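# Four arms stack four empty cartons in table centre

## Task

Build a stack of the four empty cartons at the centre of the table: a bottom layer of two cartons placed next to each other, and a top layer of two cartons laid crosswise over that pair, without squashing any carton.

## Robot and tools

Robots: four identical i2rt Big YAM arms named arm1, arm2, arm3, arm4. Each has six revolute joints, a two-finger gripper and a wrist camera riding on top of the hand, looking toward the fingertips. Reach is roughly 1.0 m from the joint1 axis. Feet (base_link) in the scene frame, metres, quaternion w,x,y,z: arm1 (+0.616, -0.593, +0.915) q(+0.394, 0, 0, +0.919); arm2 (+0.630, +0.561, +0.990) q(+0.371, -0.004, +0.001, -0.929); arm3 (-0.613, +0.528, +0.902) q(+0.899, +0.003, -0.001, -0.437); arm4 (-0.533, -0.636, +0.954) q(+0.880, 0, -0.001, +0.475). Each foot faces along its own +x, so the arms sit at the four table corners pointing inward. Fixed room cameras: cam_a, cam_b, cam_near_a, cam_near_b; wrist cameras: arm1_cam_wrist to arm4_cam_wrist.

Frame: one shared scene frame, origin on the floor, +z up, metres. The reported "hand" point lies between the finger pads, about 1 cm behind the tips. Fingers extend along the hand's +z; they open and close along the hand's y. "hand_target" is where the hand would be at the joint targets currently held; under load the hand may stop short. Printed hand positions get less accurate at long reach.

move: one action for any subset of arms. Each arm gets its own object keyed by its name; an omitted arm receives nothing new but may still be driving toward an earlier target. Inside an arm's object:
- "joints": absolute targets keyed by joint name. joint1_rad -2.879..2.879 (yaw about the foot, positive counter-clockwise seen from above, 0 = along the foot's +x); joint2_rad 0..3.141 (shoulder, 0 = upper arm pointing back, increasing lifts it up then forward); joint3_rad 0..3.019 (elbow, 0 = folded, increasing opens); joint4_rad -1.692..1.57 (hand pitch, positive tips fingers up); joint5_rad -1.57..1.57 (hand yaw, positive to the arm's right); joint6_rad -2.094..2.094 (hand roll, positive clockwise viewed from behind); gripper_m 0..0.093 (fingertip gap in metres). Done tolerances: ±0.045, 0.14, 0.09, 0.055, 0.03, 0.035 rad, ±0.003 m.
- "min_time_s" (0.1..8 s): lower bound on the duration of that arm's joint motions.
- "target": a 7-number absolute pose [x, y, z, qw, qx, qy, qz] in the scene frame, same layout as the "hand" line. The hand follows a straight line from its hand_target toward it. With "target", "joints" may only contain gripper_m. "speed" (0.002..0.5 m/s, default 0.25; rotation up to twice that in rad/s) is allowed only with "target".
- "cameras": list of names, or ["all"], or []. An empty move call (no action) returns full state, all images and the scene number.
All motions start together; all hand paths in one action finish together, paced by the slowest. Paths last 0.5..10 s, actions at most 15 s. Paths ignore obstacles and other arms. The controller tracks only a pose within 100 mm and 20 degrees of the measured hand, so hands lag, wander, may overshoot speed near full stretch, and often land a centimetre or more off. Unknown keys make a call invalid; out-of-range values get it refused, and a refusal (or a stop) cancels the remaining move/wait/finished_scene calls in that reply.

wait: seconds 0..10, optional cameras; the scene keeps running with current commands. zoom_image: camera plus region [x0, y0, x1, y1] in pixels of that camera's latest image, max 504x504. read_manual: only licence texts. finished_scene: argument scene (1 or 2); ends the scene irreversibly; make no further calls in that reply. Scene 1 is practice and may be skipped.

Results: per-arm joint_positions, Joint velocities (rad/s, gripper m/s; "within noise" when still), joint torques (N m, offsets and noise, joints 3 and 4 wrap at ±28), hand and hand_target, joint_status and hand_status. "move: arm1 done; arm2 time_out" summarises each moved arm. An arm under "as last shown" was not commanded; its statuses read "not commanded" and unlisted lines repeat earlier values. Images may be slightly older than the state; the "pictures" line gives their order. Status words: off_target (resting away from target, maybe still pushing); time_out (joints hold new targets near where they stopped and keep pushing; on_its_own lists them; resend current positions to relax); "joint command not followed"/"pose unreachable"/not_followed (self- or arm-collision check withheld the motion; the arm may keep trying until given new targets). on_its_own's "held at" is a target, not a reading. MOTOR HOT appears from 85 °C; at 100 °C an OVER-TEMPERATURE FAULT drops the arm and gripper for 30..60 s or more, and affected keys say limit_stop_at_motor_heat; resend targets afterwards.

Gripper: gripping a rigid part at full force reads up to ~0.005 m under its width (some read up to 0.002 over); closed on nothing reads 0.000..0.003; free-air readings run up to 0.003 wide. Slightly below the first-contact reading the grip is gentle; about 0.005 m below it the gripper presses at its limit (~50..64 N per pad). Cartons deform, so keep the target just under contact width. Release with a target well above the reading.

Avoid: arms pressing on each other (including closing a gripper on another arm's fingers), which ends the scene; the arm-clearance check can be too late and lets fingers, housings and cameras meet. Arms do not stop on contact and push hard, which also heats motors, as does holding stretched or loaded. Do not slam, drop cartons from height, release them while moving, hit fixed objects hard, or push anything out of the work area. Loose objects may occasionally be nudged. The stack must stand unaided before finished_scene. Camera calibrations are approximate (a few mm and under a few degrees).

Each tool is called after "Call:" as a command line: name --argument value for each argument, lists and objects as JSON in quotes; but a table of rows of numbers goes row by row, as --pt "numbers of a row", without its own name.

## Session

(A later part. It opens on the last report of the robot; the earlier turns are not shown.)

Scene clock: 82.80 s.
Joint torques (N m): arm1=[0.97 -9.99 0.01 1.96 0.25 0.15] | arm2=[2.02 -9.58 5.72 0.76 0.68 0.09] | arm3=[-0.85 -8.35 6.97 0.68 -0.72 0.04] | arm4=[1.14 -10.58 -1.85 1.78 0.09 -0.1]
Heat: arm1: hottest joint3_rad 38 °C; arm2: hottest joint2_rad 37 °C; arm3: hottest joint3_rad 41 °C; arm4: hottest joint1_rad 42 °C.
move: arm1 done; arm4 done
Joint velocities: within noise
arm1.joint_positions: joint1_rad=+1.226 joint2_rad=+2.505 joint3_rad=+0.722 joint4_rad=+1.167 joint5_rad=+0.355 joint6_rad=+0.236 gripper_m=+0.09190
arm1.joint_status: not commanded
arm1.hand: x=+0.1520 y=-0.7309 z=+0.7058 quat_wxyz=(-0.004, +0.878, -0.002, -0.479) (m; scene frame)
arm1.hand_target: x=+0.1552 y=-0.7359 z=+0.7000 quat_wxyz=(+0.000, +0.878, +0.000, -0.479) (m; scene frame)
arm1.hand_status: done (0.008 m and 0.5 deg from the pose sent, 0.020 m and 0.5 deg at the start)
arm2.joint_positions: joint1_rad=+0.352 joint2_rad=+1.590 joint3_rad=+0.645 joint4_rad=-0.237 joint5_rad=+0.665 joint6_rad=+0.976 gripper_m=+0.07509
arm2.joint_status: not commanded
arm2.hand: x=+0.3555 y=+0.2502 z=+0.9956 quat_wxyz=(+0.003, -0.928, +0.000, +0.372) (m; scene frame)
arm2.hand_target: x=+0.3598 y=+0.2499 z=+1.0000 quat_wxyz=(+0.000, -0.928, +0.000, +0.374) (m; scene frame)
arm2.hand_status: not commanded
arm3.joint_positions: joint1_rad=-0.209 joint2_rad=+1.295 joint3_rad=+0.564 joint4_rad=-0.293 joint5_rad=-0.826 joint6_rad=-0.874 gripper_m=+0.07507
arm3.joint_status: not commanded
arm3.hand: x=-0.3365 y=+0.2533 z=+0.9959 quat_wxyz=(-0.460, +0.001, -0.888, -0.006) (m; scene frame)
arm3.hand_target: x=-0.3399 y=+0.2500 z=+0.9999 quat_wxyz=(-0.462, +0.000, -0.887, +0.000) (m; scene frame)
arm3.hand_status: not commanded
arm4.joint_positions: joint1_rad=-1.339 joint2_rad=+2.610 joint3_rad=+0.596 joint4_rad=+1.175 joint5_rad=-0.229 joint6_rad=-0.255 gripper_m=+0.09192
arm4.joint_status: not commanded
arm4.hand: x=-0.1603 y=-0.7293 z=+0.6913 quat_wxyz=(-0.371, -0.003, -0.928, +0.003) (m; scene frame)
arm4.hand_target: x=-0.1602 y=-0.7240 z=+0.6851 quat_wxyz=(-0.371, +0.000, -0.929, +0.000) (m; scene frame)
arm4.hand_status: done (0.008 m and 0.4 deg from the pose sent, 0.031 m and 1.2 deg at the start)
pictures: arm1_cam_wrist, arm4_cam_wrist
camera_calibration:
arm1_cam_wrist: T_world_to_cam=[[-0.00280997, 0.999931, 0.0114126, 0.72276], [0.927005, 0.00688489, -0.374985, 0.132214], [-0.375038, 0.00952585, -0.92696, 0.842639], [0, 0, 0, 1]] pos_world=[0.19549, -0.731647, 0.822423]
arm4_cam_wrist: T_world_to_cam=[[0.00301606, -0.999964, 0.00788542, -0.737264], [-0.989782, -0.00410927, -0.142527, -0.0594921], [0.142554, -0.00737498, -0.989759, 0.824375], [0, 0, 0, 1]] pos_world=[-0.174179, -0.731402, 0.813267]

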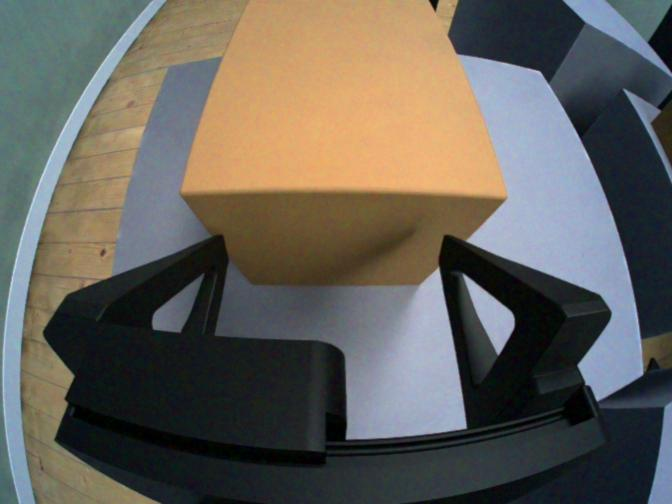

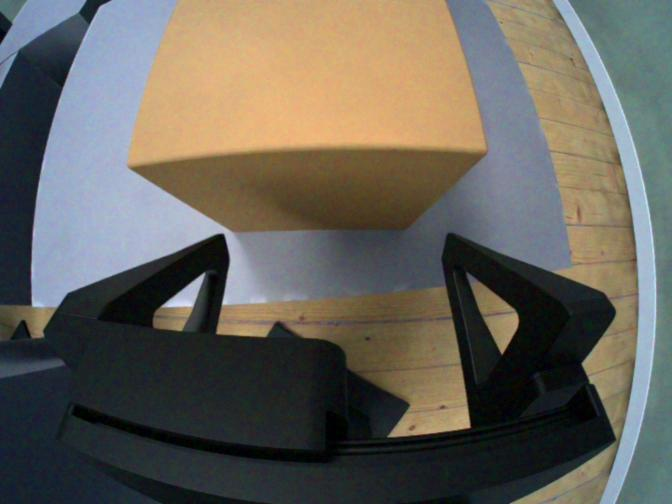

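Call:
move --arm1 '{"target":[0.085,-0.735,0.7,0,-0.878,0,0.479],"speed":0.09}' --arm4 '{"target":[-0.09,-0.715,0.69,0.371,0,0.928,0],"speed":0.09}'

Call:
move --arm1 '{"target":[0.085,-0.735,0.965,0,-0.878,0,0.479],"speed":0.12}' --arm4 '{"target":[-0.09,-0.715,0.955,0.371,0,0.928,0],"speed":0.12}'

Call:
move --arm1 '{"target":[0.085,-0.13,0.965,0,-0.878,0,0.479],"speed":0.12}' --arm4 '{"target":[-0.09,-0.11,0.955,0.371,0,0.928,0],"speed":0.12}' --cameras '["cam_near_a","cam_near_b","arm1_cam_wrist","arm4_cam_wrist"]'

Scene clock: 85.30 s.
Joint torques (N m): arm1=[-3.19 -12.86 4.62 1.54 -0.11 -0.07] | arm2=[2.26 -9.17 5.9 0.57 0.65 0.05] | arm3=[-0.79 -8.35 6.95 0.66 -0.71 0.04] | arm4=[1.85 -15.62 3.25 1.78 -0.05 0.07]
Heat: arm1: hottest joint3_rad 38 °C; arm2: hottest joint2_rad 37 °C; arm3: hottest joint3_rad 41 °C; arm4: hottest joint1_rad 42 °C.
move: arm1 off_target; arm4 off_target
Joint velocities: within noise
arm1.joint_positions: joint1_rad=+1.199 joint2_rad=+2.505 joint3_rad=+0.809 joint4_rad=+1.016 joint5_rad=+0.306 joint6_rad=+0.213 gripper_m=+0.09191
arm1.joint_status: not commanded
arm1.hand: x=+0.1278 y=-0.7356 z=+0.6863 quat_wxyz=(-0.005, +0.894, +0.012, -0.448) (m; scene frame)
arm1.hand_target: x=+0.0873 y=-0.7337 z=+0.7026 quat_wxyz=(-0.001, +0.878, +0.000, -0.479) (m; scene frame)
arm1.hand_status: off_target (0.045 m and 4.3 deg from the pose sent, 0.067 m and 0.5 deg at the start)
arm2, arm3: as last shown
arm4.joint_positions: joint1_rad=-1.256 joint2_rad=+2.569 joint3_rad=+0.660 joint4_rad=+0.974 joint5_rad=-0.163 joint6_rad=-0.200 gripper_m=+0.09192
arm4.joint_status: not commanded
arm4.hand: x=-0.1427 y=-0.7129 z=+0.6744 quat_wxyz=(-0.322, -0.006, -0.947, -0.004) (m; scene frame)
arm4.hand_target: x=-0.0923 y=-0.7141 z=+0.6931 quat_wxyz=(-0.371, +0.000, -0.929, -0.001) (m; scene frame)
arm4.hand_status: off_target (0.055 m and 6.1 deg from the pose sent, 0.072 m and 0.4 deg at the start)
pictures: none

Scene clock: 88.30 s.
Joint torques (N m): arm1=[-2.14 -12.34 8.77 2.3 0.15 -0.18] | arm2=[1.44 -9.47 5.7 0.72 0.67 0.06] | arm3=[-0.79 -8.23 6.95 0.65 -0.72 0.04] | arm4=[1.32 -11.4 11.88 2.59 0.01 0.26]
Heat: arm1: hottest joint3_rad 38 °C; arm2: hottest joint2_rad 37 °C; arm3: hottest joint3_rad 41 °C; arm4: hottest joint1_rad 42 °C.
move: arm1 off_target; arm4 off_target
Joint velocities: within noise
arm1.joint_positions: joint1_rad=+1.190 joint2_rad=+1.708 joint3_rad=+0.643 joint4_rad=+0.334 joint5_rad=+0.302 joint6_rad=+0.229 gripper_m=+0.09191
arm1.joint_status: not commanded
arm1.hand: x=+0.1273 y=-0.7314 z=+0.9173 quat_wxyz=(-0.010, +0.905, +0.007, -0.426) (m; scene frame)
arm1.hand_target: x=+0.0889 y=-0.7334 z=+0.9668 quat_wxyz=(-0.001, +0.878, +0.000, -0.479) (m; scene frame)
arm1.hand_status: off_target (0.064 m and 6.9 deg from the pose sent, 0.282 m and 4.3 deg at the start)
arm2, arm3: as last shown
arm4.joint_positions: joint1_rad=-1.246 joint2_rad=+1.574 joint3_rad=+0.445 joint4_rad=+0.161 joint5_rad=-0.167 joint6_rad=-0.221 gripper_m=+0.09193
arm4.joint_status: not commanded
arm4.hand: x=-0.1445 y=-0.7080 z=+0.9155 quat_wxyz=(-0.307, +0.008, -0.952, -0.009) (m; scene frame)
arm4.hand_target: x=-0.0945 y=-0.7138 z=+0.9581 quat_wxyz=(-0.371, +0.001, -0.928, -0.002) (m; scene frame)
arm4.hand_status: off_target (0.068 m and 7.9 deg from the pose sent, 0.285 m and 6.1 deg at the start)
pictures: none

Scene clock: 94.20 s.
Joint torques (N m): arm1=[2.32 -14.86 12.78 1.92 -1.1 -0.26] | arm2=[1.85 -9.82 5.65 0.73 0.67 0.08] | arm3=[-0.79 -8.29 6.95 0.66 -0.72 0.05] | arm4=[-3.49 -17.14 14.74 1.05 1.7 0.2]
Heat: arm1: hottest joint3_rad 39 °C; arm2: hottest joint2_rad 37 °C; arm3: hottest joint3_rad 41 °C; arm4: hottest joint1_rad 42 °C.
move: arm1 off_target; arm4 off_target
Joint velocities: within noise
arm1.joint_positions: joint1_rad=-0.094 joint2_rad=+2.017 joint3_rad=+1.228 joint4_rad=-0.118 joint5_rad=-0.678 joint6_rad=-0.538 gripper_m=+0.09191
arm1.joint_status: not commanded
arm1.hand: x=+0.1319 y=-0.1533 z=+0.9211 quat_wxyz=(+0.034, +0.896, -0.056, -0.438) (m; scene frame)
arm1.hand_target: x=+0.0900 y=-0.1356 z=+0.9679 quat_wxyz=(-0.001, +0.878, -0.001, -0.479) (m; scene frame)
arm1.hand_status: off_target (0.068 m and 9.1 deg from the pose sent, 0.605 m and 6.9 deg at the start)
arm2, arm3: as last shown
arm4.joint_positions: joint1_rad=+0.081 joint2_rad=+2.075 joint3_rad=+1.398 joint4_rad=-0.475 joint5_rad=+0.594 joint6_rad=+0.827 gripper_m=+0.09194
arm4.joint_status: not commanded
arm4.hand: x=-0.1352 y=-0.1115 z=+0.9459 quat_wxyz=(-0.349, +0.053, -0.935, +0.004) (m; scene frame)
arm4.hand_target: x=-0.0922 y=-0.1134 z=+0.9561 quat_wxyz=(-0.372, +0.001, -0.928, -0.001) (m; scene frame)
arm4.hand_status: off_target (0.046 m and 6.7 deg from the pose sent, 0.602 m and 7.9 deg at the start)
pictures: arm1_cam_wrist, arm4_cam_wrist, cam_near_a, cam_near_b
camera_calibration:
arm1_cam_wrist: T_world_to_cam=[[0.0597016, 0.992872, -0.103151, 0.23896], [0.954051, -0.0871518, -0.286689, 0.128277], [-0.293636, -0.0812954, -0.952454, 1.02802], [0, 0, 0, 1]] pos_world=[0.165213, -0.142504, 1.04056]
arm4_cam_wrist: T_world_to_cam=[[0.107396, -0.99302, 0.0487569, -0.145269], [-0.989283, -0.111613, -0.094131, -0.0535516], [0.0989159, -0.0381251, -0.994365, 1.07239], [0, 0, 0, 1]] pos_world=[-0.143453, -0.109347, 1.06839]

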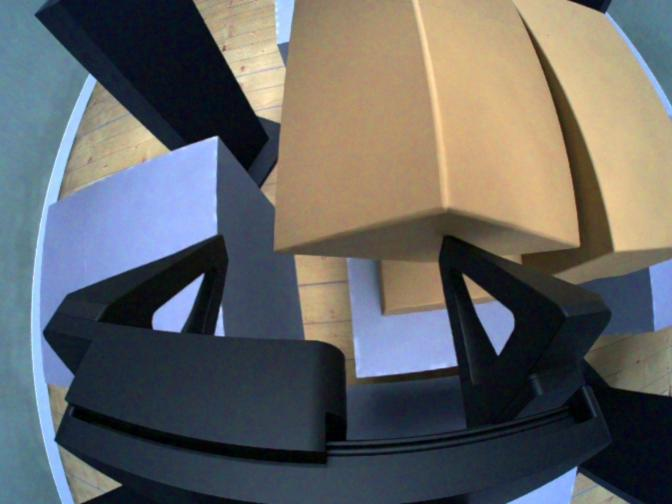

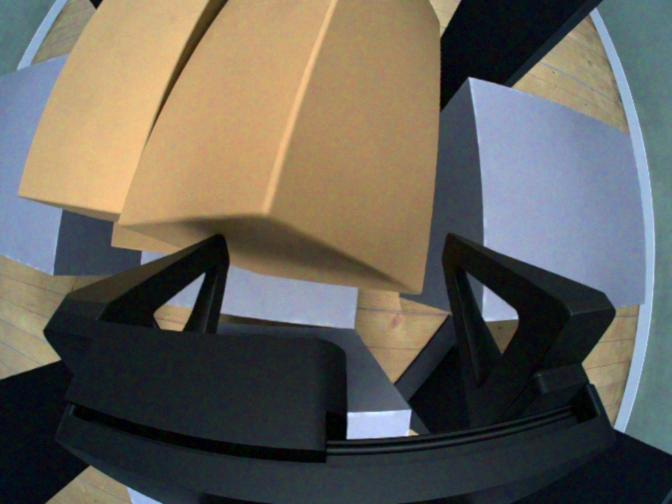

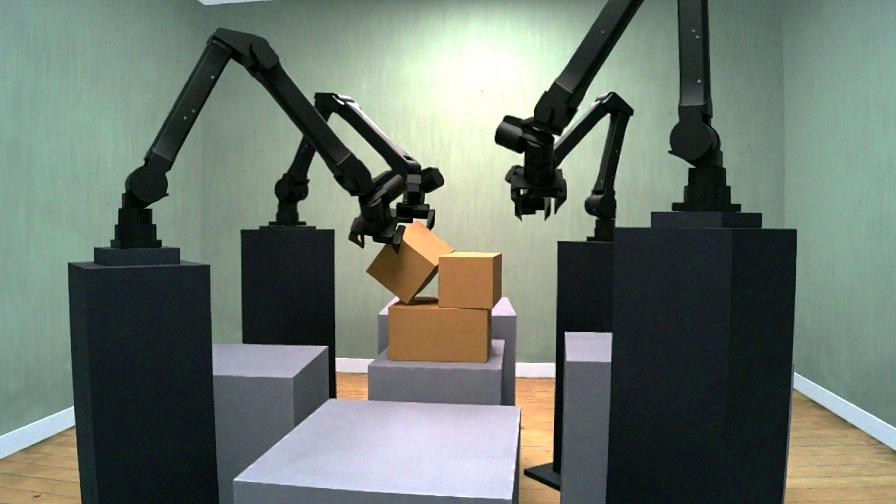

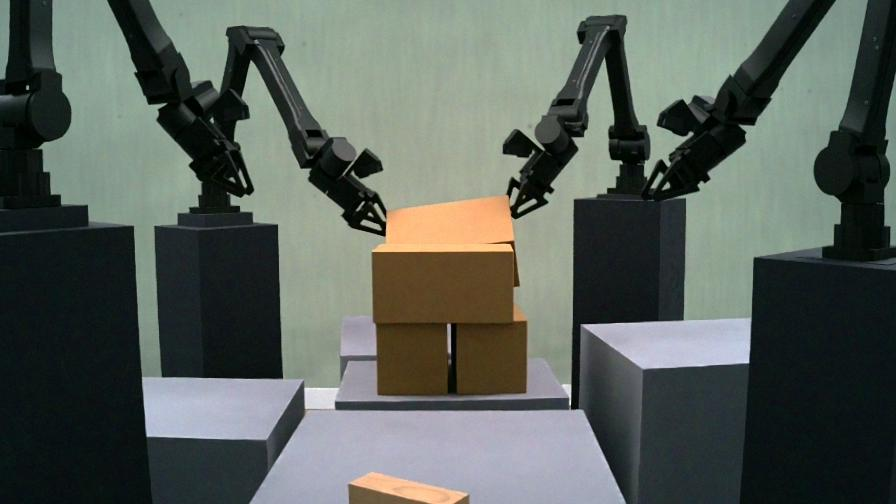

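Call:
move --arm1 '{"target":[0.085,-0.19,0.935,0,-0.878,0,0.479],"speed":0.08}' --arm4 '{"target":[-0.09,-0.17,0.925,0.371,0,0.928,0],"speed":0.08}'

Call:
move --arm1 '{"target":[0.085,-0.245,0.89,0,-0.878,0,0.479],"speed":0.08}' --arm4 '{"target":[-0.09,-0.225,0.88,0.371,0,0.928,0],"speed":0.08}' --cameras '["cam_near_a","cam_near_b","arm1_cam_wrist","arm4_cam_wrist"]'

Scene clock: 98.63 s.
Joint torques (N m): arm1=[4.54 -15.68 6.67 3.04 -0.64 -0.05] | arm2=[2.55 -9.7 5.65 0.79 0.63 0.08] | arm3=[-0.73 -8.41 6.94 0.68 -0.71 0.04] | arm4=[-6.48 -19.9 7.83 1.98 1.64 0.06]
Heat: arm1: hottest joint3_rad 40 °C; arm2: hottest joint2_rad 37 °C; arm3: hottest joint3_rad 41 °C; arm4: hottest joint1_rad 42 °C.
move: arm1 off_target; arm4 off_target
Joint velocities: within noise
arm1.joint_positions: joint1_rad=-0.052 joint2_rad=+2.017 joint3_rad=+1.156 joint4_rad=+0.027 joint5_rad=-0.644 joint6_rad=-0.501 gripper_m=+0.09191
arm1.joint_status: not commanded
arm1.hand: x=+0.1212 y=-0.1757 z=+0.9097 quat_wxyz=(+0.014, +0.891, -0.047, -0.451) (m; scene frame)
arm1.hand_target: x=+0.0870 y=-0.1915 z=+0.9355 quat_wxyz=(+0.001, +0.878, +0.000, -0.479) (m; scene frame)
arm1.hand_status: off_target (0.046 m and 6.6 deg from the pose sent, 0.061 m and 9.1 deg at the start)
arm2, arm3: as last shown
arm4.joint_positions: joint1_rad=+0.074 joint2_rad=+2.074 joint3_rad=+1.272 joint4_rad=-0.319 joint5_rad=+0.574 joint6_rad=+0.788 gripper_m=+0.09194
arm4.joint_status: not commanded
arm4.hand: x=-0.1465 y=-0.1357 z=+0.9113 quat_wxyz=(-0.350, +0.066, -0.935, -0.006) (m; scene frame)
arm4.hand_target: x=-0.0941 y=-0.1718 z=+0.9248 quat_wxyz=(-0.372, +0.000, -0.928, +0.001) (m; scene frame)
arm4.hand_status: off_target (0.068 m and 8.0 deg from the pose sent, 0.077 m and 6.7 deg at the start)
pictures: none

Scene clock: 100.27 s.
Joint torques (N m): arm1=[4.78 -13.45 6.58 3.55 -0.74 -0.11] | arm2=[1.96 -8.64 5.78 0.57 0.65 0.09] | arm3=[-0.73 -8.35 6.98 0.66 -0.71 0.05] | arm4=[-6.24 -16.79 7.36 2.11 1.72 0.13]
Heat: arm1: hottest joint3_rad 40 °C; arm2: hottest joint2_rad 37 °C; arm3: hottest joint3_rad 41 °C; arm4: hottest joint1_rad 42 °C.
move: arm1 off_target; arm4 off_target
Joint velocities: within noise
arm1.joint_positions: joint1_rad=+0.019 joint2_rad=+2.032 joint3_rad=+1.007 joint4_rad=+0.218 joint5_rad=-0.585 joint6_rad=-0.433 gripper_m=+0.09191
arm1.joint_status: not commanded
arm1.hand: x=+0.1252 y=-0.2326 z=+0.8694 quat_wxyz=(+0.014, +0.893, -0.053, -0.446) (m; scene frame)
arm1.hand_target: x=+0.0875 y=-0.2471 z=+0.8909 quat_wxyz=(+0.001, +0.878, +0.000, -0.479) (m; scene frame)
arm1.hand_status: off_target (0.047 m and 7.5 deg from the pose sent, 0.081 m and 6.6 deg at the start)
arm2, arm3: as last shown
arm4.joint_positions: joint1_rad=+0.009 joint2_rad=+2.064 joint3_rad=+1.104 joint4_rad=-0.115 joint5_rad=+0.541 joint6_rad=+0.722 gripper_m=+0.09194
arm4.joint_status: not commanded
arm4.hand: x=-0.1394 y=-0.1918 z=+0.8778 quat_wxyz=(-0.352, +0.064, -0.934, -0.011) (m; scene frame)
arm4.hand_target: x=-0.0942 y=-0.2266 z=+0.8807 quat_wxyz=(-0.371, +0.000, -0.928, +0.001) (m; scene frame)
arm4.hand_status: off_target (0.060 m and 7.8 deg from the pose sent, 0.110 m and 8.0 deg at the start)
pictures: arm1_cam_wrist, arm4_cam_wrist, cam_near_a, cam_near_b
camera_calibration:
arm1_cam_wrist: T_world_to_cam=[[0.0701959, 0.995362, -0.0657873, 0.2795], [0.948788, -0.0869842, -0.303703, 0.128445], [-0.308016, -0.0410995, -0.950493, 0.97974], [0, 0, 0, 1]] pos_world=[0.160289, -0.226764, 0.988633]
arm4_cam_wrist: T_world_to_cam=[[0.136714, -0.990219, 0.0278641, -0.198345], [-0.98523, -0.138845, -0.100218, -0.0723749], [0.103107, -0.0137513, -0.994575, 1.00752], [0, 0, 0, 1]] pos_world=[-0.148072, -0.192599, 1.00033]

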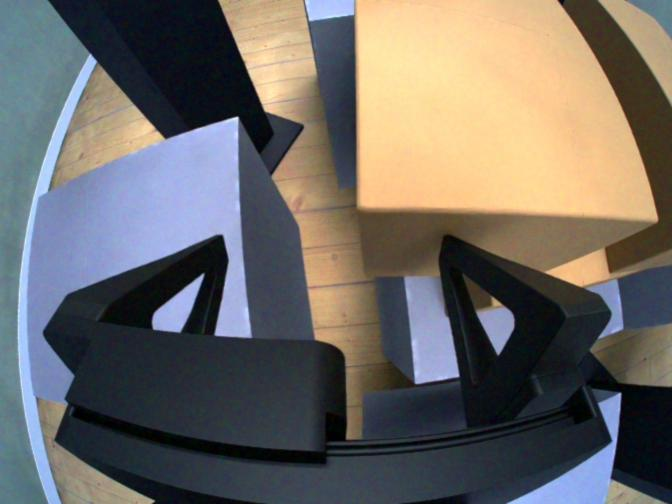

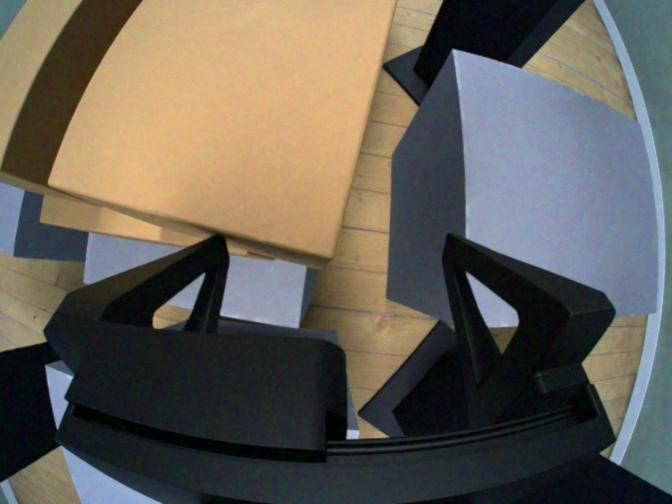

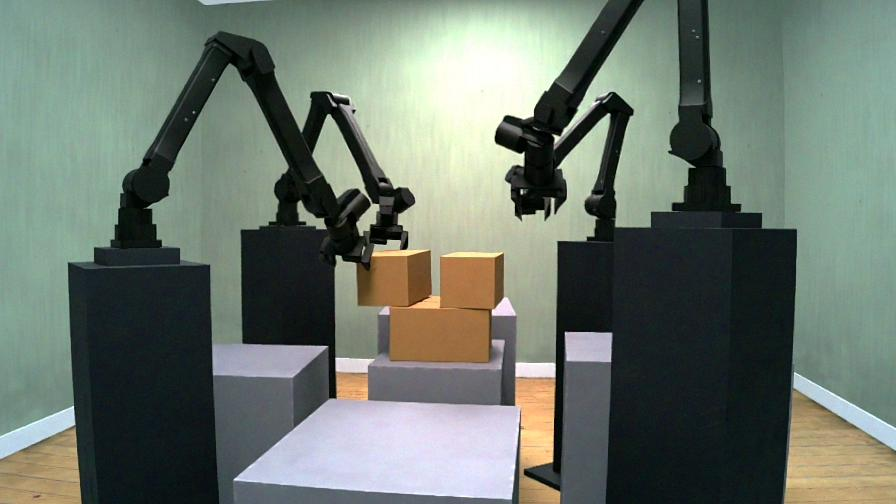

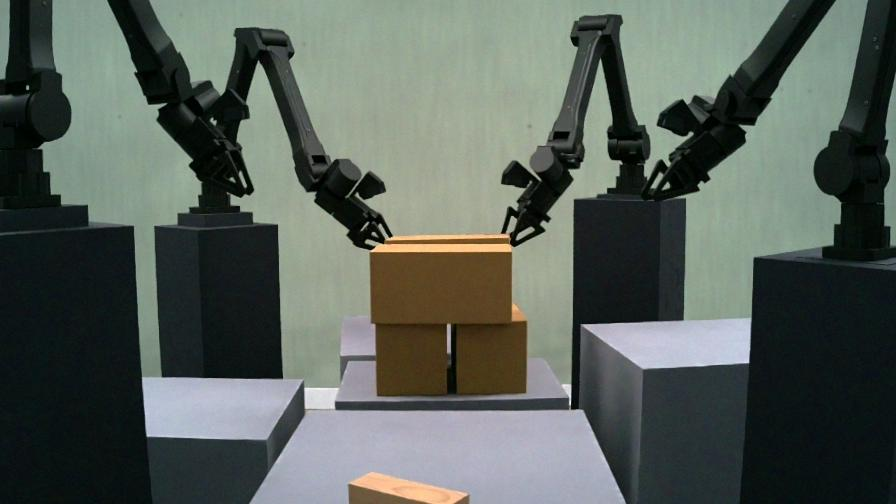

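Call:
move --arm1 '{"target":[0.085,-0.165,0.885,0,-0.878,0,0.479],"speed":0.05}' --arm4 '{"target":[-0.09,-0.186,0.875,0.371,0,0.928,0],"speed":0.05}' --cameras '["cam_near_a","arm1_cam_wrist","arm4_cam_wrist"]'

Scene clock: 103.37 s.
Joint torques (N m): arm1=[4.07 -12.63 10.56 1.55 -1.28 -0.16] | arm2=[2.08 -9.11 5.64 0.84 0.68 0.04] | arm3=[-0.79 -8.35 6.95 0.66 -0.72 0.04] | arm4=[-3.31 -14.15 13.79 1.33 1.44 0.22]
Heat: arm1: hottest joint3_rad 40 °C; arm2: hottest joint2_rad 37 °C; arm3: hottest joint3_rad 41 °C; arm4: hottest joint1_rad 42 °C.
move: arm1 off_target; arm4 off_target
Joint velocities: within noise
arm1.joint_positions: joint1_rad=-0.076 joint2_rad=+2.098 joint3_rad=+1.145 joint4_rad=+0.130 joint5_rad=-0.645 joint6_rad=-0.509 gripper_m=+0.09191
arm1.joint_status: not commanded
arm1.hand: x=+0.1322 y=-0.1652 z=+0.8703 quat_wxyz=(+0.004, +0.889, -0.052, -0.455) (m; scene frame)
arm1.hand_target: x=+0.0883 y=-0.1685 z=+0.8868 quat_wxyz=(+0.000, +0.878, -0.001, -0.479) (m; scene frame)
arm1.hand_status: off_target (0.049 m and 6.7 deg from the pose sent, 0.080 m and 7.5 deg at the start)
arm2, arm3: as last shown
arm4.joint_positions: joint1_rad=+0.009 joint2_rad=+2.085 joint3_rad=+1.135 joint4_rad=-0.164 joint5_rad=+0.567 joint6_rad=+0.751 gripper_m=+0.09195
arm4.joint_status: not commanded
arm4.hand: x=-0.1359 y=-0.1934 z=+0.8731 quat_wxyz=(-0.349, +0.053, -0.935, +0.007) (m; scene frame)
arm4.hand_target: x=-0.0926 y=-0.1896 z=+0.8770 quat_wxyz=(-0.372, +0.001, -0.928, -0.001) (m; scene frame)
arm4.hand_status: off_target (0.047 m and 6.6 deg from the pose sent, 0.050 m and 7.7 deg at the start)
pictures: arm1_cam_wrist, arm4_cam_wrist, cam_near_a
camera_calibration:
arm1_cam_wrist: T_world_to_cam=[[0.0780233, 0.995823, -0.0474288, 0.19504], [0.942162, -0.089206, -0.323068, 0.145213], [-0.32595, -0.0194788, -0.945186, 0.986935], [0, 0, 0, 1]] pos_world=[0.169659, -0.162047, 0.989002]
arm4_cam_wrist: T_world_to_cam=[[0.103881, -0.993104, 0.0543415, -0.228467], [-0.989651, -0.108649, -0.0937333, -0.0700724], [0.0989911, -0.044042, -0.994113, 0.995512], [0, 0, 0, 1]] pos_world=[-0.144161, -0.19066, 0.995499]

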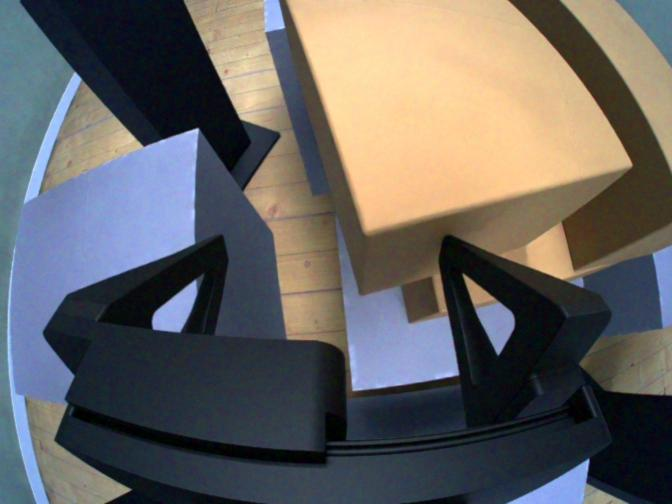

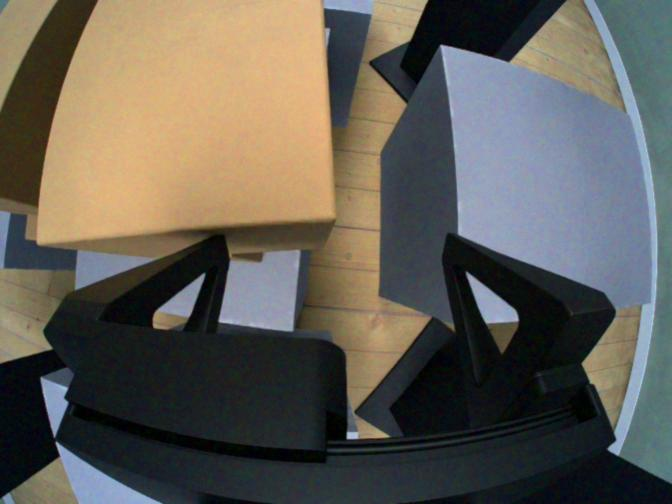

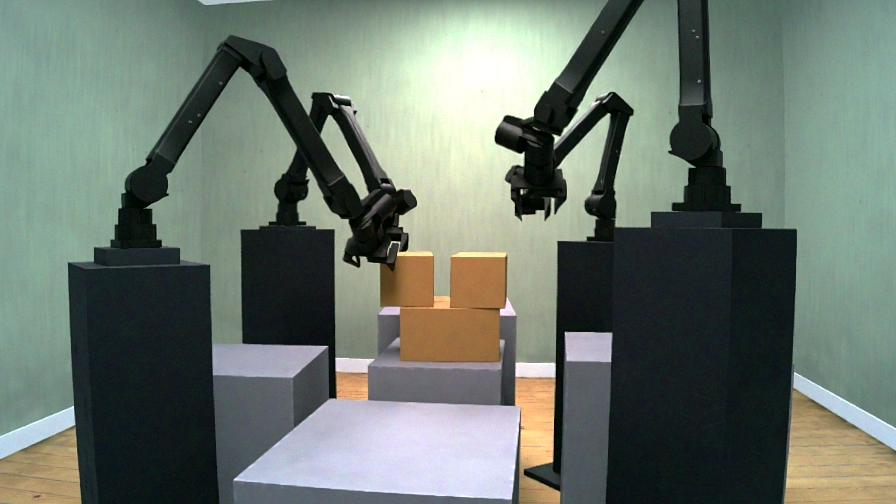

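Call:
move --arm1 '{"target":[0.085,-0.165,0.91,0,-0.878,0,0.479],"speed":0.08}' --arm4 '{"target":[-0.09,-0.186,0.9,0.371,0,0.928,0],"speed":0.08}'

Call:
move --arm1 '{"target":[0.085,-0.132,0.91,0,-0.878,0,0.479],"speed":0.08}' --arm4 '{"target":[-0.09,-0.156,0.9,0.371,0,0.928,0],"speed":0.08}' --cameras '["cam_near_a","arm1_cam_wrist","arm4_cam_wrist","cam_near_b"]'

Scene clock: 105.60 s.
Joint torques (N m): arm1=[4.07 -16.32 9.59 1.29 -1.16 -0.13] | arm2=[2.14 -8.88 5.67 0.73 0.68 0.1] | arm3=[-0.79 -8.23 6.97 0.68 -0.71 0.05] | arm4=[-3.25 -18.2 13.14 1.1 1.18 0.13]
Heat: arm1: hottest joint3_rad 41 °C; arm2: hottest joint2_rad 37 °C; arm3: hottest joint3_rad 41 °C; arm4: hottest joint1_rad 42 °C.
move: arm1 off_target; arm4 off_target
Joint velocities: within noise
arm1.joint_positions: joint1_rad=-0.076 joint2_rad=+2.098 joint3_rad=+1.160 joint4_rad=+0.085 joint5_rad=-0.650 joint6_rad=-0.516 gripper_m=+0.09191
arm1.joint_status: not commanded
arm1.hand: x=+0.1317 y=-0.1656 z=+0.8705 quat_wxyz=(+0.014, +0.893, -0.053, -0.447) (m; scene frame)
arm1.hand_target: x=+0.0881 y=-0.1684 z=+0.9114 quat_wxyz=(+0.000, +0.878, +0.000, -0.480) (m; scene frame)
arm1.hand_status: off_target (0.061 m and 7.5 deg from the pose sent, 0.062 m and 6.7 deg at the start)
arm2, arm3: as last shown
arm4.joint_positions: joint1_rad=+0.009 joint2_rad=+2.084 joint3_rad=+1.143 joint4_rad=-0.213 joint5_rad=+0.576 joint6_rad=+0.759 gripper_m=+0.09195
arm4.joint_status: not commanded
arm4.hand: x=-0.1379 y=-0.1990 z=+0.8722 quat_wxyz=(-0.341, +0.054, -0.938, +0.023) (m; scene frame)
arm4.hand_target: x=-0.0925 y=-0.1897 z=+0.9021 quat_wxyz=(-0.372, +0.000, -0.928, +0.000) (m; scene frame)
arm4.hand_status: off_target (0.057 m and 7.6 deg from the pose sent, 0.054 m and 6.6 deg at the start)
pictures: none

Scene clock: 106.77 s.
Joint torques (N m): arm1=[4.07 -14.21 10.29 1.4 -1.45 -0.2] | arm2=[1.67 -9.58 5.93 0.7 0.64 0.1] | arm3=[-0.79 -8.29 6.97 0.66 -0.72 0.04] | arm4=[-1.67 -17.03 15.49 1.63 1.28 0.23]
Heat: arm1: hottest joint3_rad 41 °C; arm2: hottest joint2_rad 37 °C; arm3: hottest joint3_rad 41 °C; arm4: hottest joint3_rad 43 °C.
move: arm1 off_target; arm4 off_target
Joint velocities: within noise
arm1.joint_positions: joint1_rad=-0.113 joint2_rad=+2.104 joint3_rad=+1.249 joint4_rad=+0.015 joint5_rad=-0.666 joint6_rad=-0.542 gripper_m=+0.09193
arm1.joint_status: not commanded
arm1.hand: x=+0.1297 y=-0.1278 z=+0.8912 quat_wxyz=(+0.002, +0.889, -0.053, -0.455) (m; scene frame)
arm1.hand_target: x=+0.0878 y=-0.1350 z=+0.9112 quat_wxyz=(+0.000, +0.878, -0.001, -0.480) (m; scene frame)
arm1.hand_status: off_target (0.049 m and 6.8 deg from the pose sent, 0.070 m and 7.5 deg at the start)
arm2.joint_positions: joint1_rad=+0.352 joint2_rad=+1.590 joint3_rad=+0.645 joint4_rad=-0.237 joint5_rad=+0.665 joint6_rad=+0.976 gripper_m=+0.07509
arm2.joint_status: not commanded
arm2.hand: x=+0.3555 y=+0.2502 z=+0.9956 quat_wxyz=(+0.003, -0.928, +0.000, +0.372) (m; scene frame)
arm2.hand_target: x=+0.3598 y=+0.2499 z=+1.0000 quat_wxyz=(+0.000, -0.928, +0.000, +0.374) (m; scene frame)
arm2.hand_status: not commanded
arm3.joint_positions: joint1_rad=-0.209 joint2_rad=+1.295 joint3_rad=+0.564 joint4_rad=-0.293 joint5_rad=-0.826 joint6_rad=-0.874 gripper_m=+0.07507
arm3.joint_status: not commanded
arm3.hand: x=-0.3365 y=+0.2533 z=+0.9959 quat_wxyz=(-0.460, +0.001, -0.888, -0.006) (m; scene frame)
arm3.hand_target: x=-0.3399 y=+0.2500 z=+0.9999 quat_wxyz=(-0.462, +0.000, -0.887, +0.000) (m; scene frame)
arm3.hand_status: not commanded
arm4.joint_positions: joint1_rad=+0.015 joint2_rad=+2.102 joint3_rad=+1.202 joint4_rad=-0.289 joint5_rad=+0.586 joint6_rad=+0.781 gripper_m=+0.09195
arm4.joint_status: not commanded
arm4.hand: x=-0.1342 y=-0.1884 z=+0.8750 quat_wxyz=(-0.336, +0.051, -0.940, +0.035) (m; scene frame)
arm4.hand_target: x=-0.0934 y=-0.1606 z=+0.9036 quat_wxyz=(-0.371, +0.001, -0.929, -0.001) (m; scene frame)
arm4.hand_status: off_target (0.060 m and 8.3 deg from the pose sent, 0.070 m and 7.6 deg at the start)
pictures: arm1_cam_wrist, arm4_cam_wrist, cam_near_a, cam_near_b
camera_calibration:
arm1_cam_wrist: T_world_to_cam=[[0.081546, 0.99568, -0.0444101, 0.155826], [0.941482, -0.0915757, -0.324384, 0.15876], [-0.327049, -0.0153592, -0.944882, 1.00698], [0, 0, 0, 1]] pos_world=[0.167156, -0.125147, 1.0099]
arm4_cam_wrist: T_world_to_cam=[[0.0819904, -0.99116, 0.104308, -0.270017], [-0.994068, -0.0888343, -0.0627464, -0.0916791], [0.0714578, -0.0985443, -0.992564, 0.982233], [0, 0, 0, 1]] pos_world=[-0.139185, -0.178981, 0.997341]

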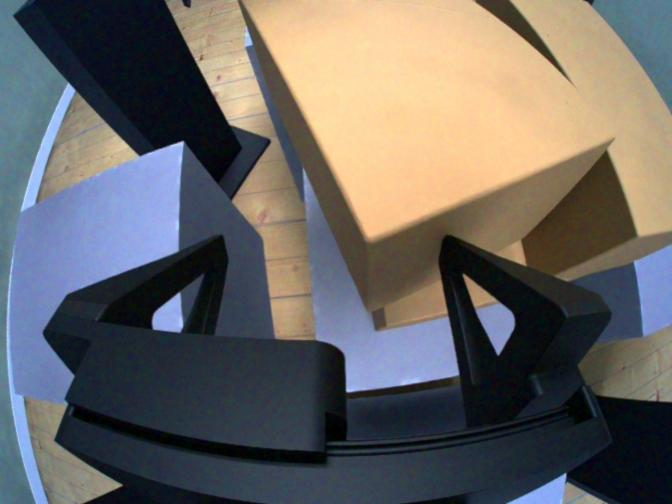

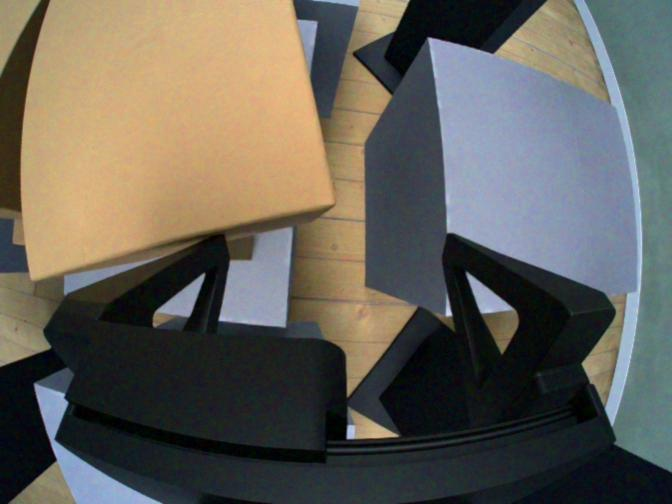

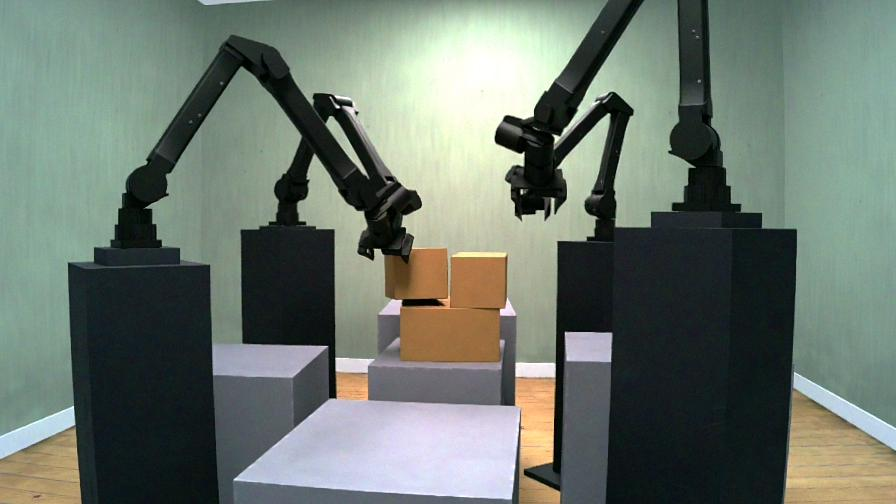

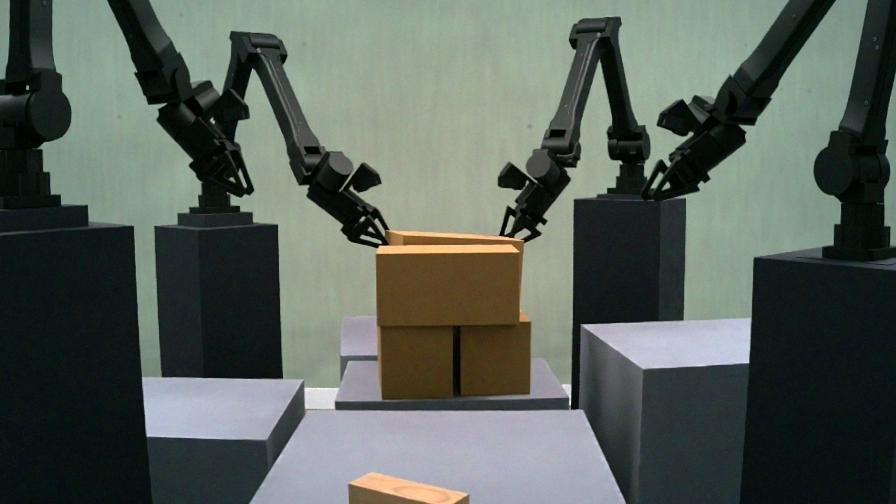

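Call:
move --arm1 '{"target":[0.085,-0.142,0.9,0,-0.878,0,0.479],"speed":0.08}' --arm4 '{"target":[-0.09,-0.12,0.915,0.371,0,0.928,0],"speed":0.08}'

Call:
move --arm1 '{"target":[0.085,-0.142,0.877,0,-0.878,0,0.479],"speed":0.08}' --arm4 '{"target":[-0.09,-0.12,0.88,0.371,0,0.928,0],"speed":0.08}' --cameras '["cam_near_a","arm1_cam_wrist","arm4_cam_wrist","cam_near_b"]'

Scene clock: 109.10 s.
Joint torques (N m): arm1=[4.95 -15.33 8.25 2.66 -1.25 -0.12] | arm2=[1.61 -9.41 5.67 0.77 0.66 0.07] | arm3=[-0.79 -8.29 6.95 0.66 -0.71 0.04] | arm4=[-3.19 -17.61 14.79 1.33 1.65 0.26]
Heat: arm1: hottest joint3_rad 41 °C; arm2: hottest joint2_rad 37 °C; arm3: hottest joint3_rad 41 °C; arm4: hottest joint3_rad 44 °C.
move: arm1 off_target; arm4 off_target
Joint velocities: within noise
arm1.joint_positions: joint1_rad=-0.113 joint2_rad=+2.126 joint3_rad=+1.249 joint4_rad=+0.015 joint5_rad=-0.667 joint6_rad=-0.542 gripper_m=+0.09193
arm1.joint_status: not commanded
arm1.hand: x=+0.1318 y=-0.1307 z=+0.8773 quat_wxyz=(+0.009, +0.892, -0.057, -0.449) (m; scene frame)
arm1.hand_target: x=+0.0879 y=-0.1449 z=+0.9010 quat_wxyz=(+0.001, +0.878, +0.000, -0.479) (m; scene frame)
arm1.hand_status: off_target (0.053 m and 7.6 deg from the pose sent, 0.048 m and 6.8 deg at the start)
arm2, arm3: as last shown
arm4.joint_positions: joint1_rad=+0.069 joint2_rad=+2.128 joint3_rad=+1.342 joint4_rad=-0.383 joint5_rad=+0.591 joint6_rad=+0.815 gripper_m=+0.09195
arm4.joint_status: not commanded
arm4.hand: x=-0.1370 y=-0.1301 z=+0.8995 quat_wxyz=(-0.344, +0.057, -0.937, +0.015) (m; scene frame)
arm4.hand_target: x=-0.0924 y=-0.1239 z=+0.9168 quat_wxyz=(-0.372, +0.001, -0.928, -0.001) (m; scene frame)
arm4.hand_status: off_target (0.050 m and 7.5 deg from the pose sent, 0.091 m and 8.3 deg at the start)
pictures: none

Scene clock: 110.07 s.
Joint torques (N m): arm1=[5.01 -13.39 8.29 2.85 -1.05 -0.12] | arm2=[1.44 -9.58 5.86 0.43 0.68 0.11] | arm3=[-0.85 -8.29 6.95 0.68 -0.72 0.04] | arm4=[-3.43 -17.2 14.08 2.19 1.61 0.22]
Heat: arm1: hottest joint3_rad 41 °C; arm2: hottest joint2_rad 37 °C; arm3: hottest joint3_rad 41 °C; arm4: hottest joint3_rad 44 °C.
move: arm1 off_target; arm4 off_target
Joint velocities: within noise
arm1.joint_positions: joint1_rad=-0.113 joint2_rad=+2.144 joint3_rad=+1.249 joint4_rad=+0.054 joint5_rad=-0.672 joint6_rad=-0.542 gripper_m=+0.09193
arm1.joint_status: not commanded
arm1.hand: x=+0.1296 y=-0.1289 z=+0.8716 quat_wxyz=(+0.004, +0.888, -0.052, -0.456) (m; scene frame)
arm1.hand_target: x=+0.0879 y=-0.1448 z=+0.8783 quat_wxyz=(+0.000, +0.878, +0.000, -0.479) (m; scene frame)
arm1.hand_status: off_target (0.047 m and 6.6 deg from the pose sent, 0.048 m and 7.6 deg at the start)
arm2, arm3: as last shown
arm4.joint_positions: joint1_rad=+0.073 joint2_rad=+2.182 joint3_rad=+1.342 joint4_rad=-0.346 joint5_rad=+0.593 joint6_rad=+0.818 gripper_m=+0.09195
arm4.joint_status: not commanded
arm4.hand: x=-0.1403 y=-0.1315 z=+0.8698 quat_wxyz=(-0.340, +0.059, -0.938, +0.020) (m; scene frame)
arm4.hand_target: x=-0.0927 y=-0.1245 z=+0.8825 quat_wxyz=(-0.372, +0.000, -0.928, +0.000) (m; scene frame)
arm4.hand_status: off_target (0.053 m and 8.1 deg from the pose sent, 0.052 m and 7.5 deg at the start)
pictures: arm1_cam_wrist, arm4_cam_wrist, cam_near_a, cam_near_b
camera_calibration:
arm1_cam_wrist: T_world_to_cam=[[0.077878, 0.99581, -0.0479299, 0.159548], [0.940989, -0.0893028, -0.326442, 0.154543], [-0.329354, -0.0196789, -0.944001, 0.987394], [0, 0, 0, 1]] pos_world=[0.167354, -0.125648, 0.990197]
arm4_cam_wrist: T_world_to_cam=[[0.107811, -0.990704, 0.0829659, -0.190328], [-0.990848, -0.113894, -0.0724494, -0.0872986], [0.0812252, -0.0743957, -0.993915, 0.988832], [0, 0, 0, 1]] pos_world=[-0.146298, -0.124937, 0.992281]

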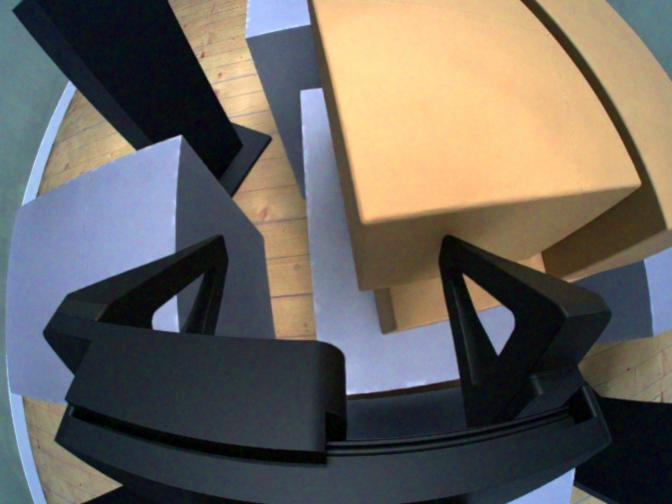

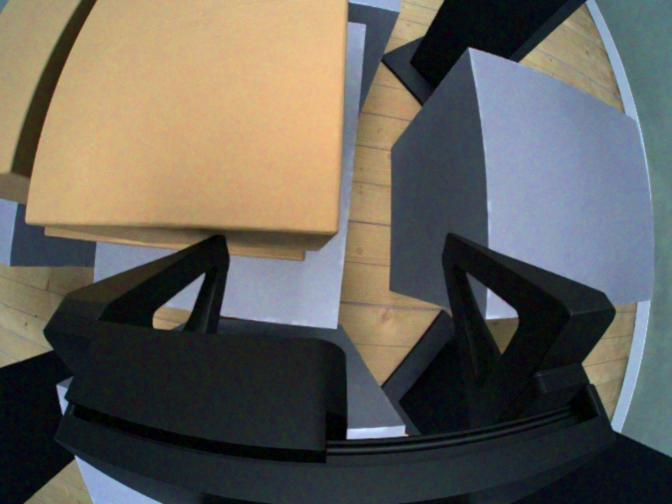

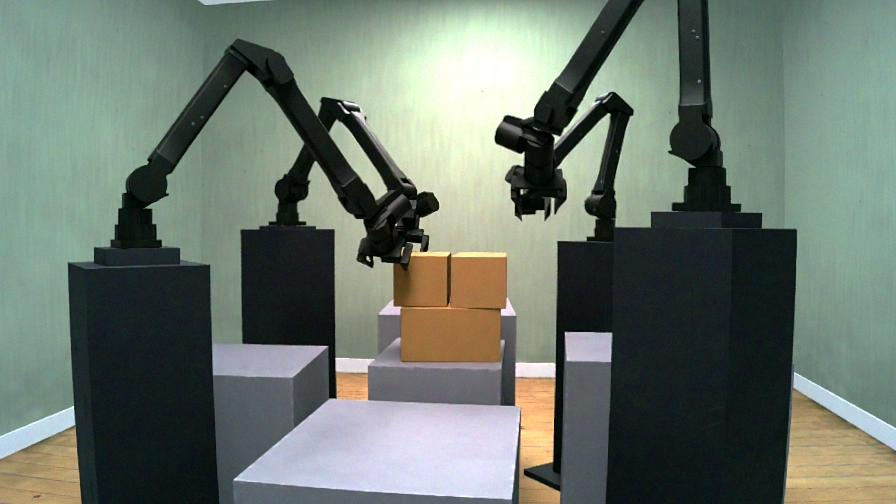

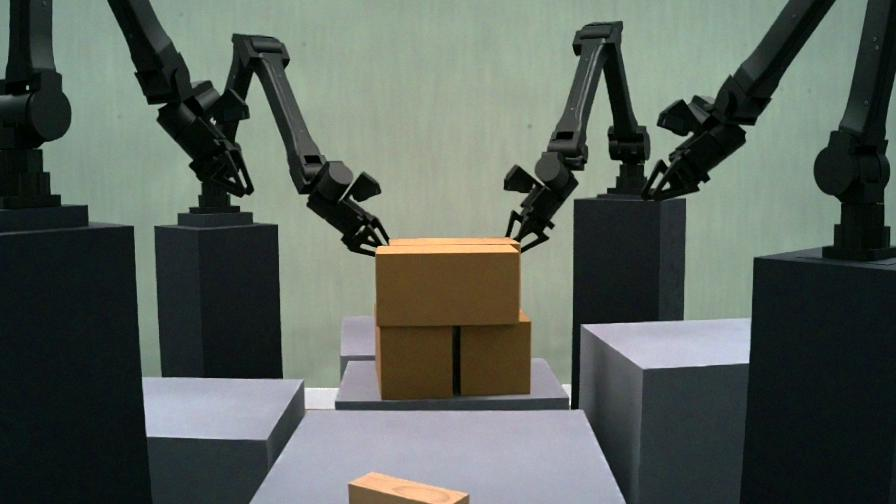

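Perfect stack. Release and retreat.

Call:
move --arm1 '{"target":[0.21,-0.15,0.88,0,-0.878,0,0.479],"speed":0.1}' --arm4 '{"target":[-0.215,-0.13,0.885,0.371,0,0.928,0],"speed":0.1}'

Call:
move --arm1 '{"target":[0.34,-0.3,1.0,0,-0.878,0,0.479],"speed":0.3}' --arm4 '{"target":[-0.34,-0.3,1.0,0.371,0,0.928,0],"speed":0.3}' --cameras '["cam_near_a","cam_near_b"]'

Scene clock: 112.67 s.
Joint torques (N m): arm1=[-1.08 -15.91 3.9 0.91 -0.47 0.03] | arm2=[2.2 -9.58 5.91 0.54 0.65 0.1] | arm3=[-0.73 -8.29 6.94 0.65 -0.72 0.05] | arm4=[0.67 -19.19 5.96 0.4 0.65 -0.11]
Heat: arm1: hottest joint3_rad 41 °C; arm2: hottest joint2_rad 37 °C; arm3: hottest joint3_rad 41 °C; arm4: hottest joint3_rad 44 °C.
move: arm1 off_target; arm4 done
Joint velocities: within noise
arm1.joint_positions: joint1_rad=-0.219 joint2_rad=+2.075 joint3_rad=+1.071 joint4_rad=+0.087 joint5_rad=-0.807 joint6_rad=-0.738 gripper_m=+0.09193
arm1.joint_status: not commanded
arm1.hand: x=+0.2055 y=-0.1539 z=+0.8675 quat_wxyz=(+0.008, +0.880, -0.002, -0.475) (m; scene frame)
arm1.hand_target: x=+0.2099 y=-0.1500 z=+0.8797 quat_wxyz=(+0.000, +0.878, +0.000, -0.479) (m; scene frame)
arm1.hand_status: off_target (0.014 m and 1.1 deg from the pose sent, 0.084 m and 6.6 deg at the start)
arm2, arm3: as last shown
arm4.joint_positions: joint1_rad=+0.200 joint2_rad=+2.119 joint3_rad=+1.251 joint4_rad=-0.356 joint5_rad=+0.695 joint6_rad=+1.068 gripper_m=+0.09195
arm4.joint_status: not commanded
arm4.hand: x=-0.2081 y=-0.1255 z=+0.8864 quat_wxyz=(-0.373, -0.002, -0.928, -0.004) (m; scene frame)
arm4.hand_target: x=-0.2148 y=-0.1299 z=+0.8850 quat_wxyz=(-0.371, +0.000, -0.929, +0.000) (m; scene frame)
arm4.hand_status: done (0.008 m and 0.6 deg from the pose sent, 0.076 m and 8.1 deg at the start)
pictures: none

Scene clock: 114.57 s.
Joint torques (N m): arm1=[-1.49 -7.82 5.04 0.57 -0.52 0.04] | arm2=[2.02 -9.82 5.61 0.62 0.67 0.1] | arm3=[-0.73 -8.29 6.94 0.66 -0.72 0.05] | arm4=[1.44 -10.17 6.38 0.18 0.68 -0.08]
Heat: arm1: hottest joint3_rad 41 °C; arm2: hottest joint2_rad 37 °C; arm3: hottest joint3_rad 41 °C; arm4: hottest joint3_rad 44 °C.
move: arm1 done; arm4 done
Joint velocities: within noise
arm1.joint_positions: joint1_rad=-0.327 joint2_rad=+1.389 joint3_rad=+0.581 joint4_rad=-0.200 joint5_rad=-0.872 joint6_rad=-0.876 gripper_m=+0.09193
arm1.joint_status: not commanded
arm1.hand: x=+0.3342 y=-0.3007 z=+0.9966 quat_wxyz=(+0.005, +0.879, +0.003, -0.478) (m; scene frame)
arm1.hand_target: x=+0.3398 y=-0.3000 z=+0.9999 quat_wxyz=(+0.000, +0.878, +0.000, -0.479) (m; scene frame)
arm1.hand_status: done (0.007 m and 0.6 deg from the pose sent, 0.239 m and 1.1 deg at the start)
arm2, arm3: as last shown
arm4.joint_positions: joint1_rad=+0.351 joint2_rad=+1.494 joint3_rad=+0.725 joint4_rad=-0.586 joint5_rad=+0.737 joint6_rad=+1.272 gripper_m=+0.09195
arm4.joint_status: not commanded
arm4.hand: x=-0.3325 y=-0.2946 z=+1.0039 quat_wxyz=(-0.373, -0.007, -0.928, -0.004) (m; scene frame)
arm4.hand_target: x=-0.3397 y=-0.3001 z=+0.9999 quat_wxyz=(-0.371, +0.000, -0.929, +0.000) (m; scene frame)
arm4.hand_status: done (0.010 m and 0.9 deg from the pose sent, 0.246 m and 0.6 deg at the start)
pictures: cam_near_a, cam_near_b

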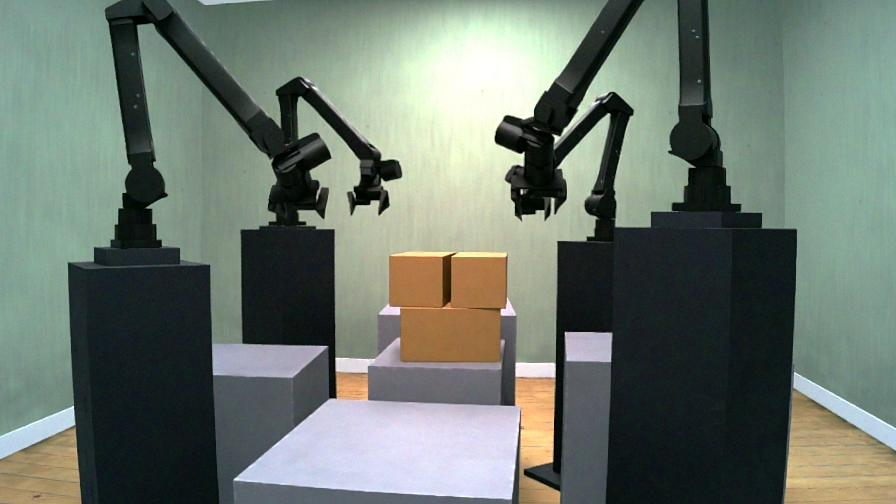

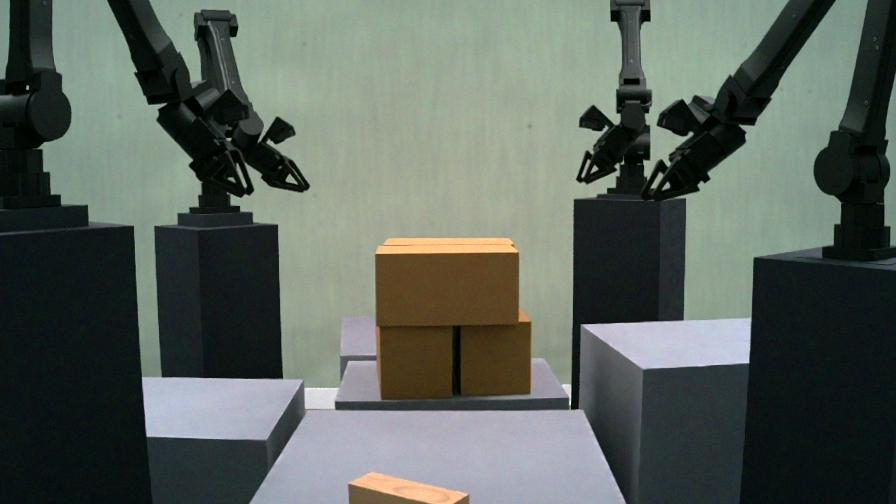

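Call:
finished_scene --scene 2

The scene is finished: the task was done.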